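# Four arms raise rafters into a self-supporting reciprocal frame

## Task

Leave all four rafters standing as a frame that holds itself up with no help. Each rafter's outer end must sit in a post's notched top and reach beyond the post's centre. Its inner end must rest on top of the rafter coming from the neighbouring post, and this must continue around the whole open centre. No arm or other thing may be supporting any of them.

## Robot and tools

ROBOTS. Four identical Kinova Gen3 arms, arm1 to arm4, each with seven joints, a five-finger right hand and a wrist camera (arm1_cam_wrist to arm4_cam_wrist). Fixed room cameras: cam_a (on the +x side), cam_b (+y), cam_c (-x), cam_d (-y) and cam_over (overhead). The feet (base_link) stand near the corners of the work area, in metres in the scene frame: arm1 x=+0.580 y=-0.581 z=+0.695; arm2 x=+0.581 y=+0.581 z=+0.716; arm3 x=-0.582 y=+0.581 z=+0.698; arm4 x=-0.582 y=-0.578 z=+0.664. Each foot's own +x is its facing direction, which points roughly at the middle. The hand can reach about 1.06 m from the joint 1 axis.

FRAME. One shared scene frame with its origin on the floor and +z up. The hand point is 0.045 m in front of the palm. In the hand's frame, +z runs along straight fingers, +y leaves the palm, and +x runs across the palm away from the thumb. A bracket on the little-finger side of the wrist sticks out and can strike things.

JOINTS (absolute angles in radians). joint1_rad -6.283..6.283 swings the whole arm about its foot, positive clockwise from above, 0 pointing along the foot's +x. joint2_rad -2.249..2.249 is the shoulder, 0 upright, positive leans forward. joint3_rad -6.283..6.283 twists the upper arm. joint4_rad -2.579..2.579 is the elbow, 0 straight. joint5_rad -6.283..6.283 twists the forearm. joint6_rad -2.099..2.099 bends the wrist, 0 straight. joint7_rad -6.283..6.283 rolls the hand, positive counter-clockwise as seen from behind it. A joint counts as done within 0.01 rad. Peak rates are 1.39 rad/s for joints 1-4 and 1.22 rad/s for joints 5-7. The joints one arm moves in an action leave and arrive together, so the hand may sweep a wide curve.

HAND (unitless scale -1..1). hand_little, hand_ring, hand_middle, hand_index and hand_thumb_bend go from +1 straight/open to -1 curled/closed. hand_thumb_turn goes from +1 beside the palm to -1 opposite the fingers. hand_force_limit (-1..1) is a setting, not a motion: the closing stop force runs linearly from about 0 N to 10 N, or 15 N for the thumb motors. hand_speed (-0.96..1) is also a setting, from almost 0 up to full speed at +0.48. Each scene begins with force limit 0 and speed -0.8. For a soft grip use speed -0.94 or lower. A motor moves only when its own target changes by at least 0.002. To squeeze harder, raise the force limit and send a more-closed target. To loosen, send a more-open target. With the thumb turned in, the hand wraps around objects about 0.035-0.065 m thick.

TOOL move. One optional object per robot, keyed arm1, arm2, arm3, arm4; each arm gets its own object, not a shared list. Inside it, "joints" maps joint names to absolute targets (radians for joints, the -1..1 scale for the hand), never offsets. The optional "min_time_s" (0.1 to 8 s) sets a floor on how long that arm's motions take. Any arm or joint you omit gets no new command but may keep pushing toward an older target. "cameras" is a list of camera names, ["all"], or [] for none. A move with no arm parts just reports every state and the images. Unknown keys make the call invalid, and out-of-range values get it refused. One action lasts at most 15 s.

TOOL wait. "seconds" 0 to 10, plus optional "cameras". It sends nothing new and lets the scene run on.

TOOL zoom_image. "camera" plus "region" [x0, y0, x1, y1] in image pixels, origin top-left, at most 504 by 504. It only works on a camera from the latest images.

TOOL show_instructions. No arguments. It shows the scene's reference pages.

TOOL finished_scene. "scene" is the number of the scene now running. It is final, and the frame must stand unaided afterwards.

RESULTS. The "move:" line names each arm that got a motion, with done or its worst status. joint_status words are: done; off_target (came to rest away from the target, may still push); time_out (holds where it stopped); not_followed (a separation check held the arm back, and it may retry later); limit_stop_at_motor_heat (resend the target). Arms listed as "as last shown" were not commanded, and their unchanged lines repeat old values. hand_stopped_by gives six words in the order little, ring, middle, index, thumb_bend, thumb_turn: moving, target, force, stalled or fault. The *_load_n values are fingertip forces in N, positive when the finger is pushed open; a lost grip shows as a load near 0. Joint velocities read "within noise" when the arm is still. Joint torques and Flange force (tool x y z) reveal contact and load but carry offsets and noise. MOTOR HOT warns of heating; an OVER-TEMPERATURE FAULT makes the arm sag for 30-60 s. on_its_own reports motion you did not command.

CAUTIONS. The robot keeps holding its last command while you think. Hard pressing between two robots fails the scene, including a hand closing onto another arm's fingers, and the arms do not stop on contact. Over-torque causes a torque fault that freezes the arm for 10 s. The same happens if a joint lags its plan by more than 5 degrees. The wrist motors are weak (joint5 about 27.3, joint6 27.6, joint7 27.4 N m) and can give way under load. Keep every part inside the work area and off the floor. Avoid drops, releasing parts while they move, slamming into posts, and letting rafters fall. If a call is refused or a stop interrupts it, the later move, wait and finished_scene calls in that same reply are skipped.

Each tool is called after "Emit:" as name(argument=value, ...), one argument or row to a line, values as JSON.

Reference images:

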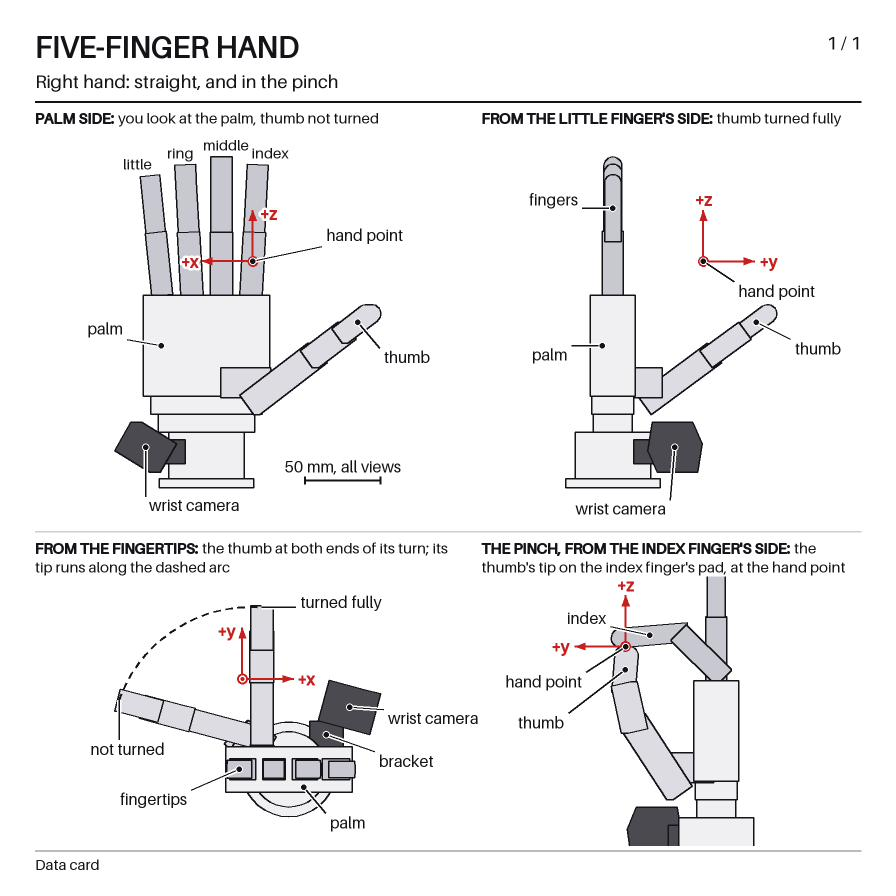

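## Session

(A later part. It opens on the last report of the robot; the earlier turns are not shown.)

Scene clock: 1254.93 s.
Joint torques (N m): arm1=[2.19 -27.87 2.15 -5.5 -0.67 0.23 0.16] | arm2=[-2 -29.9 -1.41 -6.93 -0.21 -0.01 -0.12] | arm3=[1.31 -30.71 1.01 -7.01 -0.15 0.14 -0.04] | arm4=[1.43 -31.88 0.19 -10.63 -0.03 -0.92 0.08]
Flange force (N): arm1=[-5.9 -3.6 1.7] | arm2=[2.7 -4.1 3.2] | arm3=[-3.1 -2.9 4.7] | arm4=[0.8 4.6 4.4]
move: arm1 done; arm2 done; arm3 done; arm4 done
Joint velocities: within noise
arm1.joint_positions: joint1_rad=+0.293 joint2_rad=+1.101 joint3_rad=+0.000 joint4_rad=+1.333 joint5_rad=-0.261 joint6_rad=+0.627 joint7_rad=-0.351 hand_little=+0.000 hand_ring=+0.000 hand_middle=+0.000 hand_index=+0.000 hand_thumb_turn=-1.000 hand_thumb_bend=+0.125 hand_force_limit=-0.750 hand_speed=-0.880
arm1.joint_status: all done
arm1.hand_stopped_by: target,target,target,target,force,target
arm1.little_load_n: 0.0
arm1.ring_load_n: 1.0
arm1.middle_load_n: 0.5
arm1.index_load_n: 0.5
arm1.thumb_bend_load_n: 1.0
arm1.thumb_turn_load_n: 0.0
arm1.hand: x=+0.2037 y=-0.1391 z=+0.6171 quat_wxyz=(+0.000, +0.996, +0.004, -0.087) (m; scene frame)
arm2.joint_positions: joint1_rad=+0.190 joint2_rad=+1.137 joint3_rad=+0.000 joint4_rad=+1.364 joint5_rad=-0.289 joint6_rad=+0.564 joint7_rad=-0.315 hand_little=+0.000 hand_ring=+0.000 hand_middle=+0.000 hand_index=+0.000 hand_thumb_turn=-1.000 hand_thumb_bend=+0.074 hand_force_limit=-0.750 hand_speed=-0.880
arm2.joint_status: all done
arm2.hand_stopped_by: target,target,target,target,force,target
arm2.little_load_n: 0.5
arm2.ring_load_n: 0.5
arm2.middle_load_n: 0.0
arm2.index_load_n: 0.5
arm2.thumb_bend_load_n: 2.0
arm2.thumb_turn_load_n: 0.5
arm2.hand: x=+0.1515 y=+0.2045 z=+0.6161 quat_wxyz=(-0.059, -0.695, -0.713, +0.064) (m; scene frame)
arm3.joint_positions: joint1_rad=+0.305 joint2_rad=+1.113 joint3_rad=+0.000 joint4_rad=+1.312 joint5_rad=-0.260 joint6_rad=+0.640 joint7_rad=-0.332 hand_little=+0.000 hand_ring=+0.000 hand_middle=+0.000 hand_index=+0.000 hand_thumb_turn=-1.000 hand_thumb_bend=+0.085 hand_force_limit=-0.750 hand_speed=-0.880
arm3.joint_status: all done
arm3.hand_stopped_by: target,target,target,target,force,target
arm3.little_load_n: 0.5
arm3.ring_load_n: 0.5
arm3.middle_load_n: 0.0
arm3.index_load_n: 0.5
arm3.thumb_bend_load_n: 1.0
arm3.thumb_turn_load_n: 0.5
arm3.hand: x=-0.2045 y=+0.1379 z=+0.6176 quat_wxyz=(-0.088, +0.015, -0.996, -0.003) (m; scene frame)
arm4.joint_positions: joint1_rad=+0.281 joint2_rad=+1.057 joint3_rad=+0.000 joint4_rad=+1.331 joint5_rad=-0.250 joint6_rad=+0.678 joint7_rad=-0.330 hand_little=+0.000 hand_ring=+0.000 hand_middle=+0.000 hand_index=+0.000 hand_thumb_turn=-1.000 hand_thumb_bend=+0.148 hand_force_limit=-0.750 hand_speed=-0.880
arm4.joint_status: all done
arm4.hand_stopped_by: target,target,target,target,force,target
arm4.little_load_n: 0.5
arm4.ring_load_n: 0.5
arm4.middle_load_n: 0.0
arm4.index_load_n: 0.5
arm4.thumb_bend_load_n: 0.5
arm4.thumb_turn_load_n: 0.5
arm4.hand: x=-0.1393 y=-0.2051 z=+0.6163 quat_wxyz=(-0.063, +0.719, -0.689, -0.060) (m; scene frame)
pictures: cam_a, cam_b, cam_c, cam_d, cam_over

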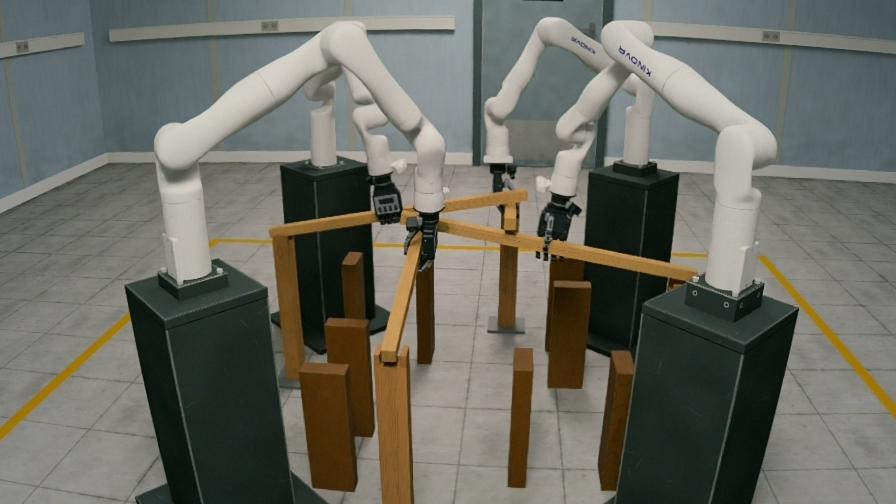

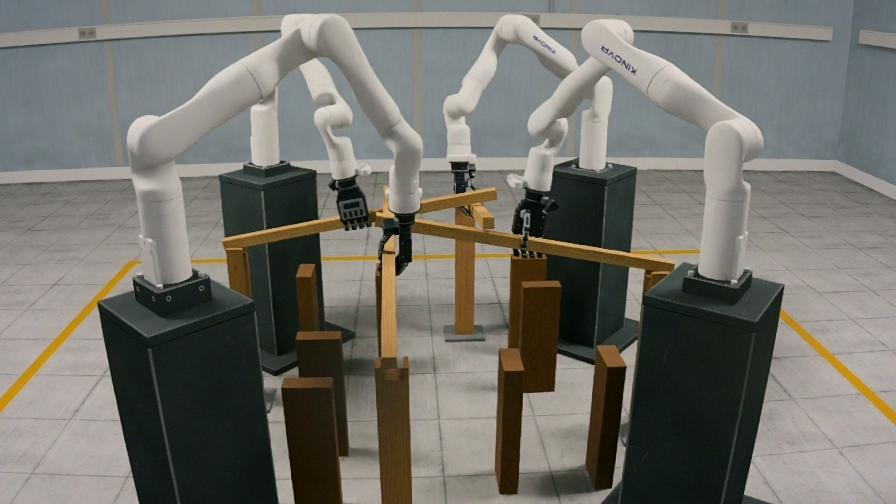

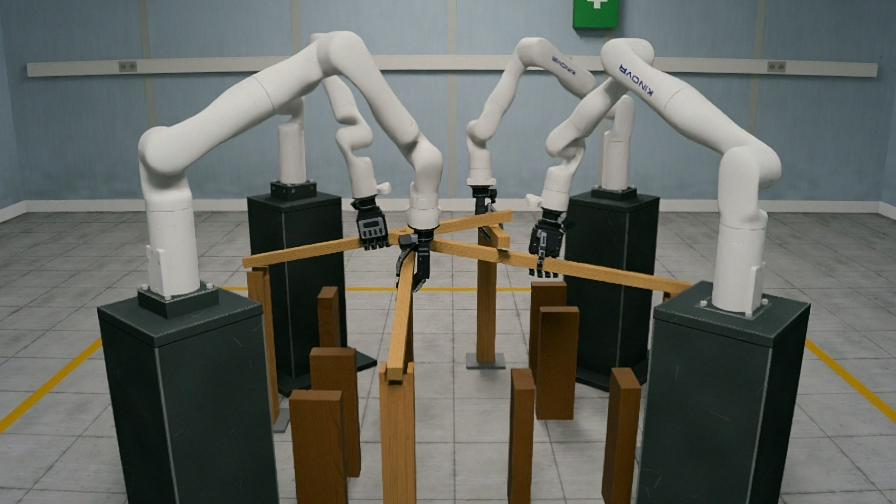

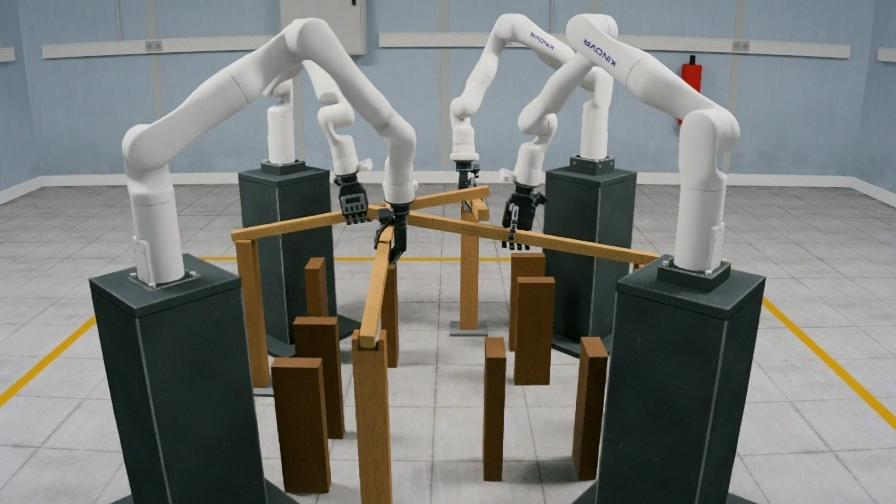

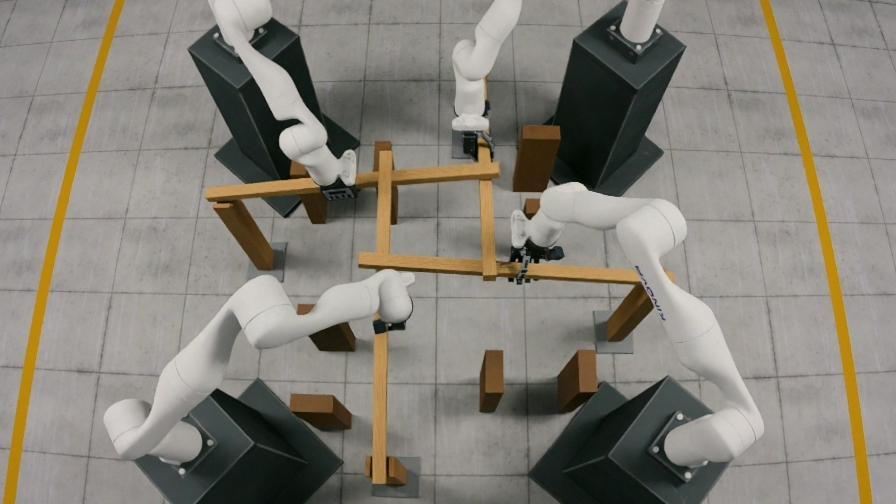

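Emit:
move(
  arm1={"joints":{"joint1_rad":0.2616,"joint2_rad":1.1938,"joint4_rad":1.2538,"joint5_rad":-0.1493,"joint6_rad":0.6399,"joint7_rad":-0.4709},"min_time_s":4},
  arm2={"joints":{"joint1_rad":0.1765,"joint2_rad":1.2474,"joint4_rad":1.2801,"joint5_rad":-0.2270,"joint6_rad":0.5502,"joint7_rad":-0.3770},"min_time_s":4},
  arm3={"joints":{"joint1_rad":0.2823,"joint2_rad":1.2177,"joint4_rad":1.2364,"joint5_rad":-0.1808,"joint6_rad":0.6289,"joint7_rad":-0.4147},"min_time_s":4},
  arm4={"joints":{"joint1_rad":0.2520,"joint2_rad":1.1533,"joint4_rad":1.2662,"joint5_rad":-0.1558,"joint6_rad":0.6688,"joint7_rad":-0.4290},"min_time_s":4},
  cameras=["all"],
)

Emit:
zoom_image(
  camera="cam_a",
  region=[370, 330, 420, 380],
)

Emit:
zoom_image(
  camera="cam_b",
  region=[370, 330, 420, 380],
)

Emit:
zoom_image(
  camera="cam_c",
  region=[375, 345, 425, 395],
)

Emit:
zoom_image(
  camera="cam_d",
  region=[345, 310, 395, 360],
)

Emit:
zoom_image(
  camera="cam_over",
  region=[340, 140, 500, 300],
)

Scene clock: 1326.27 s.
Joint torques (N m): arm1=[1.87 -20.58 2.66 -2.38 0.02 0.23 0.36] | arm2=[-0.04 -21.83 1.66 -7.03 0.81 -2.75 -0.12] | arm3=[1.3 -8.09 3.55 -3.56 1.45 -4.28 -0.21] | arm4=[1.62 -10.52 2.76 -5.57 1.69 -4.09 0.06]
Flange force (N): arm1=[-7.8 -4.7 -11.4] | arm2=[1.0 3.4 -17.1] | arm3=[-3.4 4.9 -43.0] | arm4=[-0.9 9.7 -38.6]
move: arm1 done; arm2 done; arm3 done; arm4 done
Joint velocities: within noise
arm1.joint_positions: joint1_rad=+0.262 joint2_rad=+1.194 joint3_rad=+0.000 joint4_rad=+1.254 joint5_rad=-0.149 joint6_rad=+0.640 joint7_rad=-0.471 hand_little=+0.000 hand_ring=+0.000 hand_middle=+0.000 hand_index=+0.000 hand_thumb_turn=-1.000 hand_thumb_bend=+0.125 hand_force_limit=-0.750 hand_speed=-0.880
arm1.joint_status: all done
arm1.hand_stopped_by: target,target,target,target,force,target
arm1.little_load_n: 0.0
arm1.ring_load_n: 0.0
arm1.middle_load_n: 0.0
arm1.index_load_n: 0.0
arm1.thumb_bend_load_n: 2.5
arm1.thumb_turn_load_n: 1.0
arm1.hand: x=+0.2041 y=-0.1382 z=+0.5732 quat_wxyz=(+0.000, +0.999, +0.004, -0.050) (m; scene frame)
arm2.joint_positions: joint1_rad=+0.176 joint2_rad=+1.247 joint3_rad=+0.000 joint4_rad=+1.280 joint5_rad=-0.227 joint6_rad=+0.550 joint7_rad=-0.377 hand_little=+0.000 hand_ring=+0.000 hand_middle=+0.000 hand_index=+0.000 hand_thumb_turn=-1.000 hand_thumb_bend=+0.076 hand_force_limit=-0.750 hand_speed=-0.880
arm2.joint_status: all done
arm2.hand_stopped_by: target,target,target,target,force,target
arm2.little_load_n: 0.0
arm2.ring_load_n: 0.0
arm2.middle_load_n: 0.0
arm2.index_load_n: 0.0
arm2.thumb_bend_load_n: 11.0
arm2.thumb_turn_load_n: 2.5
arm2.hand: x=+0.1461 y=+0.2048 z=+0.5649 quat_wxyz=(-0.045, -0.696, -0.715, +0.051) (m; scene frame)
arm3.joint_positions: joint1_rad=+0.282 joint2_rad=+1.218 joint3_rad=+0.000 joint4_rad=+1.236 joint5_rad=-0.181 joint6_rad=+0.629 joint7_rad=-0.415 hand_little=+0.000 hand_ring=+0.000 hand_middle=+0.000 hand_index=+0.000 hand_thumb_turn=-1.000 hand_thumb_bend=+0.089 hand_force_limit=-0.750 hand_speed=-0.880
arm3.joint_status: all done
arm3.hand_stopped_by: target,target,target,target,force,target
arm3.little_load_n: 0.0
arm3.ring_load_n: 0.0
arm3.middle_load_n: 0.0
arm3.index_load_n: 0.0
arm3.thumb_bend_load_n: 15.0
arm3.thumb_turn_load_n: 1.0
arm3.hand: x=-0.2049 y=+0.1356 z=+0.5668 quat_wxyz=(-0.061, +0.015, -0.998, -0.003) (m; scene frame)
arm4.joint_positions: joint1_rad=+0.252 joint2_rad=+1.153 joint3_rad=+0.000 joint4_rad=+1.266 joint5_rad=-0.156 joint6_rad=+0.669 joint7_rad=-0.429 hand_little=+0.000 hand_ring=+0.000 hand_middle=+0.000 hand_index=+0.000 hand_thumb_turn=-1.000 hand_thumb_bend=+0.152 hand_force_limit=-0.750 hand_speed=-0.880
arm4.joint_status: all done
arm4.hand_stopped_by: target,target,target,target,force,target
arm4.little_load_n: 0.0
arm4.ring_load_n: 0.0
arm4.middle_load_n: 0.0
arm4.index_load_n: 0.5
arm4.thumb_bend_load_n: 15.0
arm4.thumb_turn_load_n: 2.5
arm4.hand: x=-0.1377 y=-0.2055 z=+0.5684 quat_wxyz=(-0.040, +0.721, -0.691, -0.036) (m; scene frame)
pictures: arm1_cam_wrist, arm2_cam_wrist, arm3_cam_wrist, arm4_cam_wrist, cam_a, cam_b, cam_c, cam_d, cam_over
camera_calibration:
arm1_cam_wrist: T_world_to_cam=[[0.216945, -0.976182, -0.00214332, -0.176698], [-0.764085, -0.171175, 0.621991, -0.225362], [-0.607543, -0.1333, -0.783022, 0.668395], [0, 0, 0, 1]] pos_world=[0.272216, -0.121968, 0.663162]
arm2_cam_wrist: T_world_to_cam=[[0.953913, 0.299807, -0.012854, -0.196216], [0.244874, -0.75294, 0.610834, -0.230168], [0.173454, -0.585831, -0.791654, 0.655357], [0, 0, 0, 1]] pos_world=[0.129861, 0.269453, 0.656888]
arm3_cam_wrist: T_world_to_cam=[[-0.258, 0.965395, -0.0380598, -0.15952], [0.745181, 0.223913, 0.628147, -0.235979], [0.614932, 0.133701, -0.777163, 0.664368], [0, 0, 0, 1]] pos_world=[-0.27385, 0.118012, 0.658481]
arm4_cam_wrist: T_world_to_cam=[[-0.968066, -0.249938, -0.0194717, -0.168437], [-0.216687, 0.795154, 0.566371, -0.181226], [-0.126075, 0.552504, -0.82392, 0.684631], [0, 0, 0, 1]] pos_world=[-0.116013, -0.276257, 0.663443]

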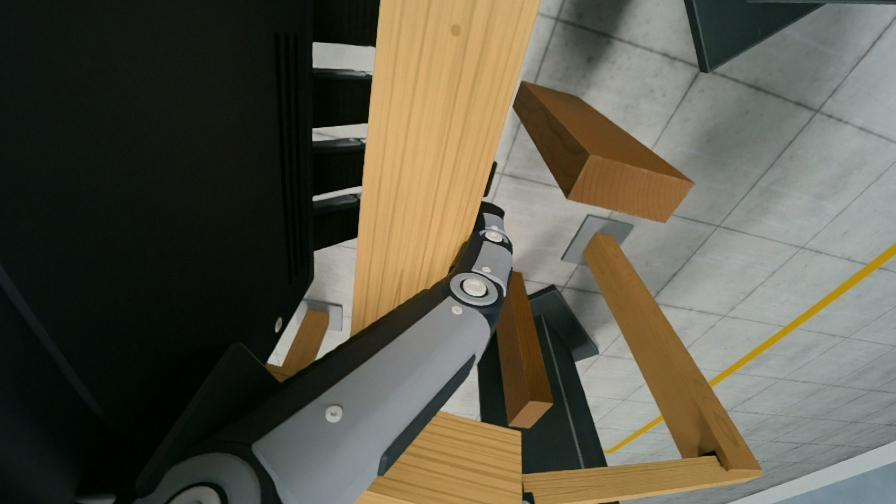

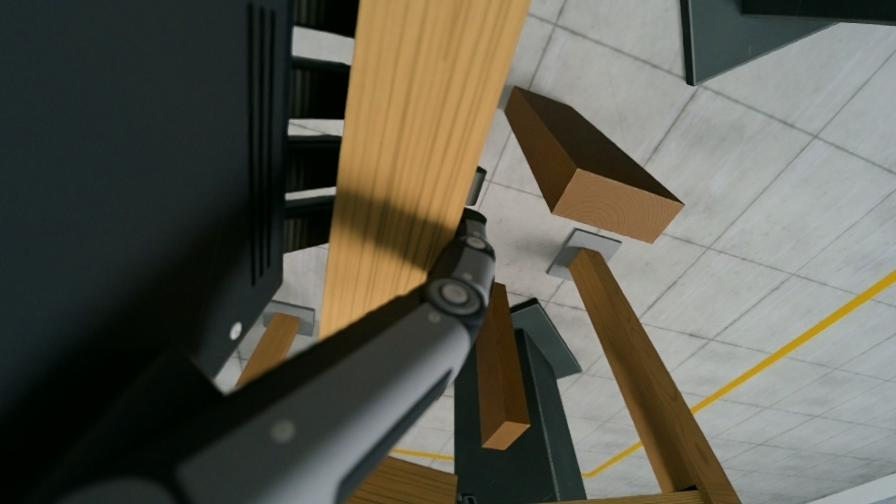

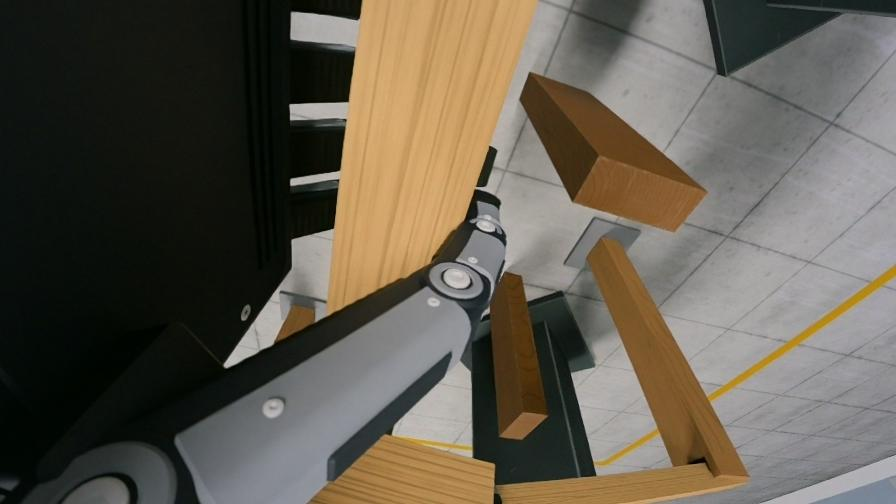

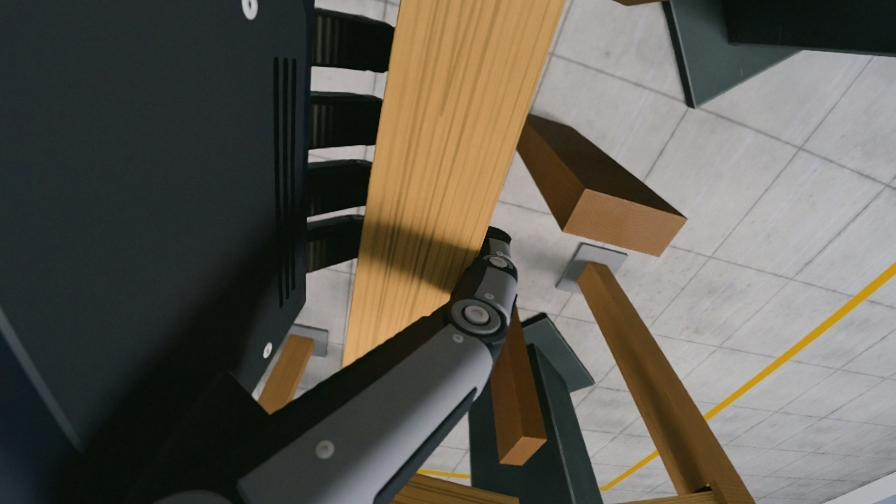

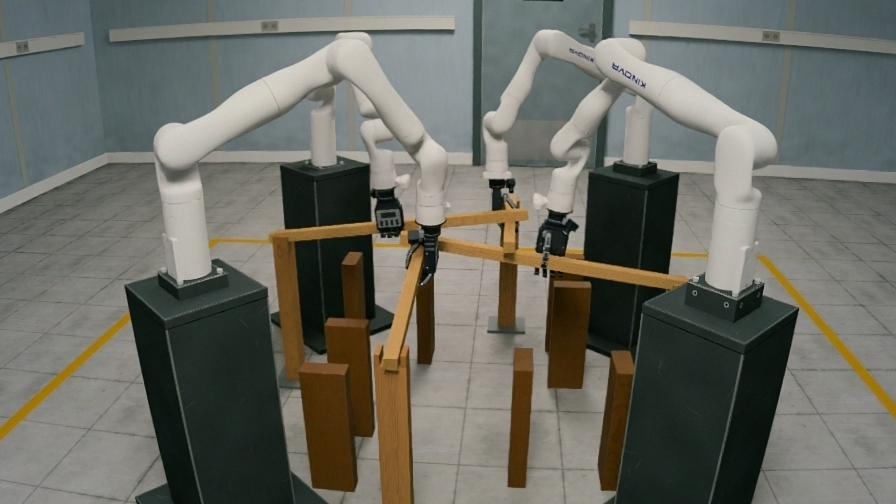

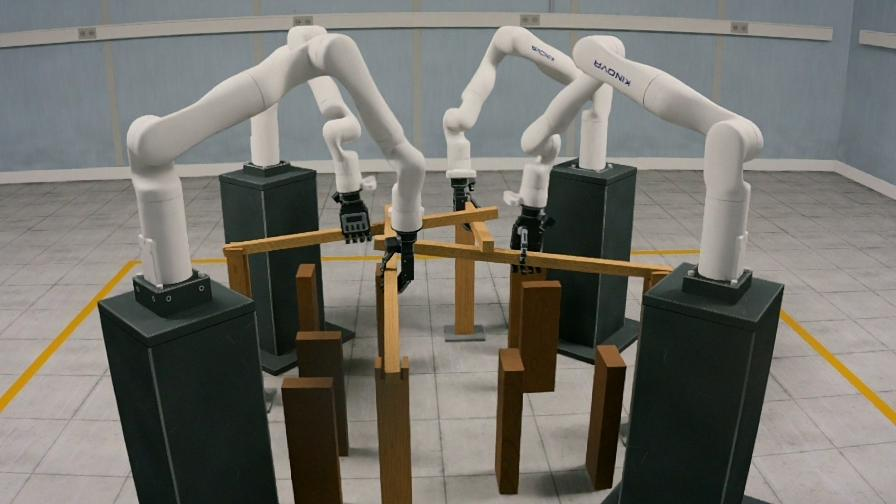

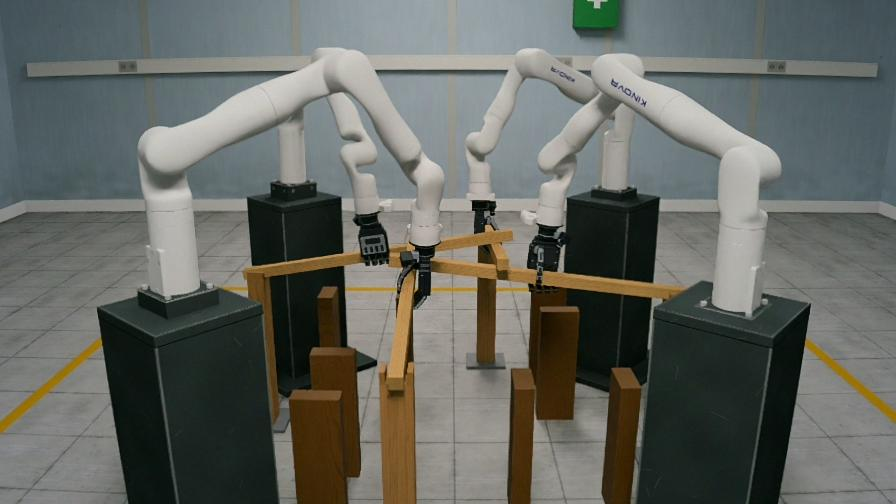

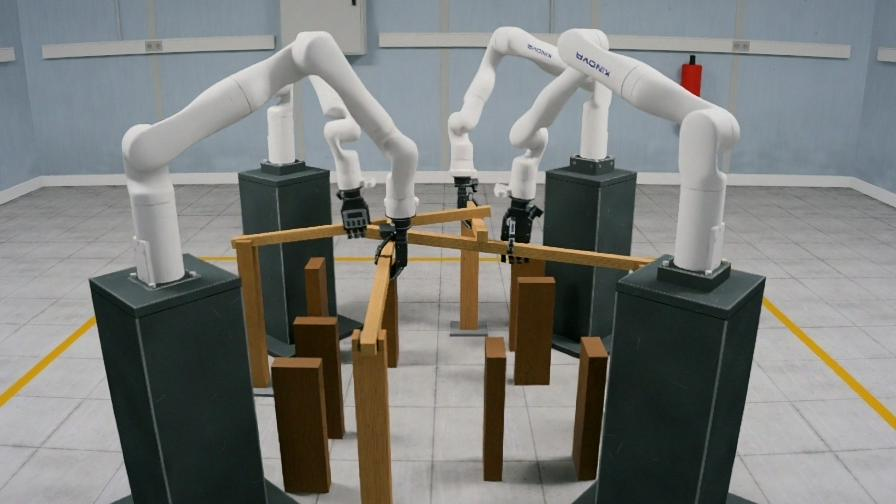

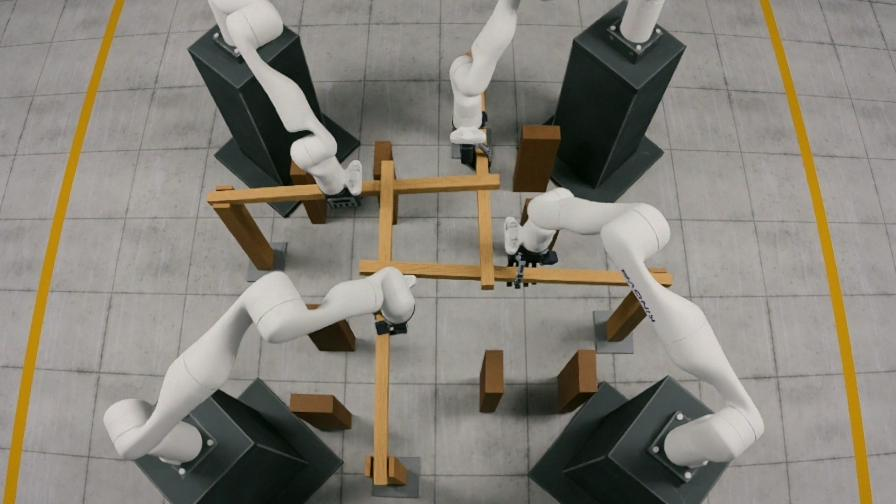

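Scaled by 10.080 from the camera's 896x504 image, which has a finer 1280x720 frame.

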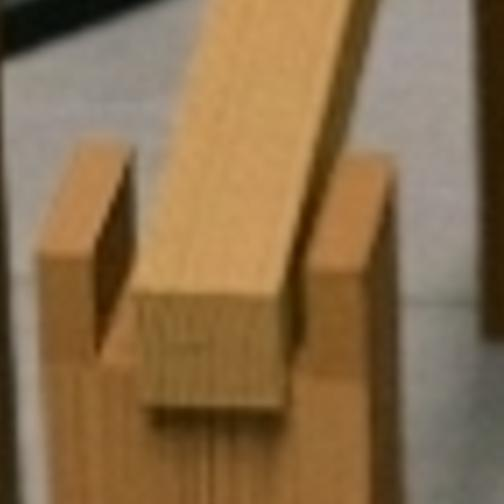

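Scaled by 10.080 from the camera's 896x504 image, which has a finer 1280x720 frame.

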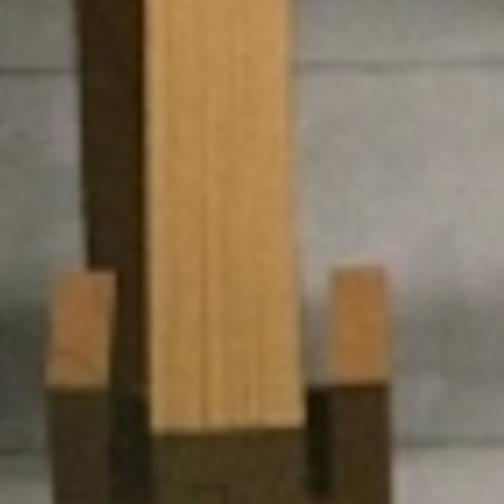

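Scaled by 10.080 from the camera's 896x504 image, which has a finer 1280x720 frame.

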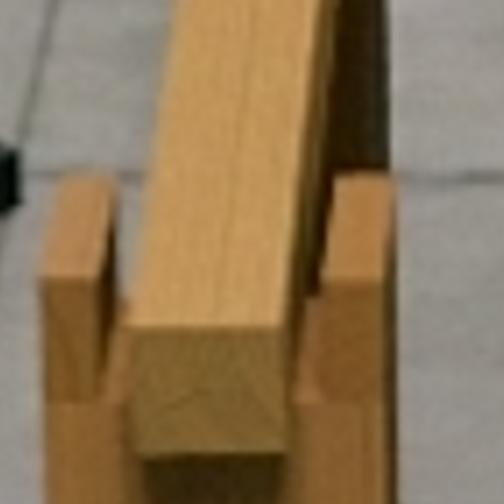

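Scaled by 10.080 from the camera's 896x504 image, which has a finer 1280x720 frame.

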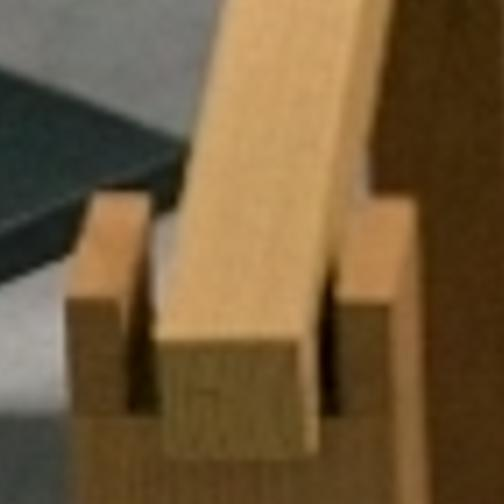

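Scaled by 3.150 from the camera's 896x504 image, which has a finer 1280x720 frame.

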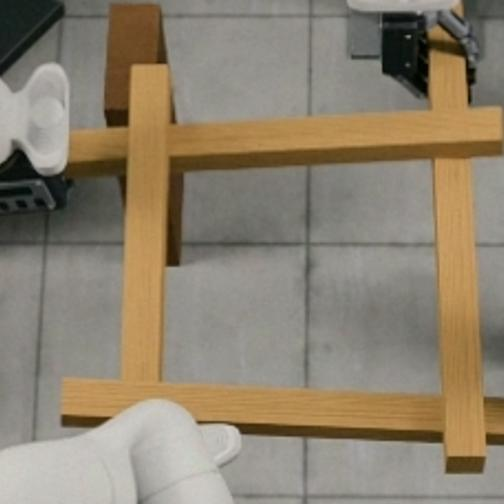

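Emit:
move(
  arm1={"joints":{"joint2_rad":1.1919,"joint4_rad":1.2545,"joint6_rad":0.6411},"min_time_s":1.5},
  arm2={"joints":{"joint2_rad":1.2413,"joint4_rad":1.2830,"joint5_rad":-0.2258,"joint6_rad":0.5534,"joint7_rad":-0.3784},"min_time_s":1.5},
  arm3={"joints":{"joint2_rad":1.2099,"joint4_rad":1.2395,"joint5_rad":-0.1797,"joint6_rad":0.6336,"joint7_rad":-0.4161},"min_time_s":1.5},
  arm4={"joints":{"joint2_rad":1.1458,"joint4_rad":1.2683,"joint5_rad":-0.1547,"joint6_rad":0.6742,"joint7_rad":-0.4304},"min_time_s":1.5},
)

Scene clock: 1346.70 s.
Joint torques (N m): arm1=[2.29 -23.48 2.77 -3.59 -0.11 0.15 0.32] | arm2=[0.33 -31.94 0.87 -8.47 0.39 -1.13 -0.09] | arm3=[1.67 -25.44 2.07 -6.87 0.34 -1.65 -0.14] | arm4=[2.14 -28.43 1.45 -9.7 0.59 -1.63 0.07]
Flange force (N): arm1=[-7.5 -3.8 -6.8] | arm2=[1.0 0.9 3.7] | arm3=[-2.7 1.4 -8.9] | arm4=[0.0 7.3 -4.1]
move: arm1 done; arm2 done; arm3 done; arm4 done
Joint velocities: within noise
arm1.joint_positions: joint1_rad=+0.262 joint2_rad=+1.192 joint3_rad=+0.000 joint4_rad=+1.255 joint5_rad=-0.149 joint6_rad=+0.641 joint7_rad=-0.471 hand_little=+0.000 hand_ring=+0.000 hand_middle=+0.000 hand_index=+0.000 hand_thumb_turn=-1.000 hand_thumb_bend=+0.125 hand_force_limit=-0.750 hand_speed=-0.880
arm1.joint_status: all done
arm1.hand_stopped_by: target,target,target,target,force,target
arm1.little_load_n: 0.0
arm1.ring_load_n: 0.0
arm1.middle_load_n: 0.5
arm1.index_load_n: 0.0
arm1.thumb_bend_load_n: 1.0
arm1.thumb_turn_load_n: 1.0
arm1.hand: x=+0.2041 y=-0.1382 z=+0.5741 quat_wxyz=(+0.000, +0.999, +0.004, -0.050) (m; scene frame)
arm2.joint_positions: joint1_rad=+0.176 joint2_rad=+1.241 joint3_rad=+0.000 joint4_rad=+1.283 joint5_rad=-0.226 joint6_rad=+0.553 joint7_rad=-0.378 hand_little=+0.000 hand_ring=+0.000 hand_middle=+0.000 hand_index=+0.000 hand_thumb_turn=-1.000 hand_thumb_bend=+0.076 hand_force_limit=-0.750 hand_speed=-0.880
arm2.joint_status: all done
arm2.hand_stopped_by: target,target,target,target,force,target
arm2.little_load_n: 0.0
arm2.ring_load_n: 0.0
arm2.middle_load_n: 0.0
arm2.index_load_n: 0.0
arm2.thumb_bend_load_n: 5.5
arm2.thumb_turn_load_n: 2.0
arm2.hand: x=+0.1461 y=+0.2048 z=+0.5679 quat_wxyz=(-0.045, -0.696, -0.715, +0.050) (m; scene frame)
arm3.joint_positions: joint1_rad=+0.282 joint2_rad=+1.210 joint3_rad=+0.000 joint4_rad=+1.240 joint5_rad=-0.180 joint6_rad=+0.634 joint7_rad=-0.416 hand_little=+0.000 hand_ring=+0.000 hand_middle=+0.000 hand_index=+0.000 hand_thumb_turn=-1.000 hand_thumb_bend=+0.088 hand_force_limit=-0.750 hand_speed=-0.880
arm3.joint_status: all done
arm3.hand_stopped_by: target,target,target,target,force,target
arm3.little_load_n: 0.0
arm3.ring_load_n: 0.0
arm3.middle_load_n: 0.0
arm3.index_load_n: 0.0
arm3.thumb_bend_load_n: 5.0
arm3.thumb_turn_load_n: 0.0
arm3.hand: x=-0.2049 y=+0.1357 z=+0.5708 quat_wxyz=(-0.061, +0.015, -0.998, -0.003) (m; scene frame)
arm4.joint_positions: joint1_rad=+0.252 joint2_rad=+1.146 joint3_rad=+0.000 joint4_rad=+1.268 joint5_rad=-0.155 joint6_rad=+0.674 joint7_rad=-0.430 hand_little=+0.000 hand_ring=+0.000 hand_middle=+0.000 hand_index=+0.000 hand_thumb_turn=-1.000 hand_thumb_bend=+0.150 hand_force_limit=-0.750 hand_speed=-0.880
arm4.joint_status: all done
arm4.hand_stopped_by: target,target,target,target,force,target
arm4.little_load_n: 0.0
arm4.ring_load_n: 0.0
arm4.middle_load_n: 0.0
arm4.index_load_n: 0.0
arm4.thumb_bend_load_n: 3.0
arm4.thumb_turn_load_n: 1.0
arm4.hand: x=-0.1378 y=-0.2055 z=+0.5724 quat_wxyz=(-0.040, +0.721, -0.691, -0.036) (m; scene frame)
pictures: none


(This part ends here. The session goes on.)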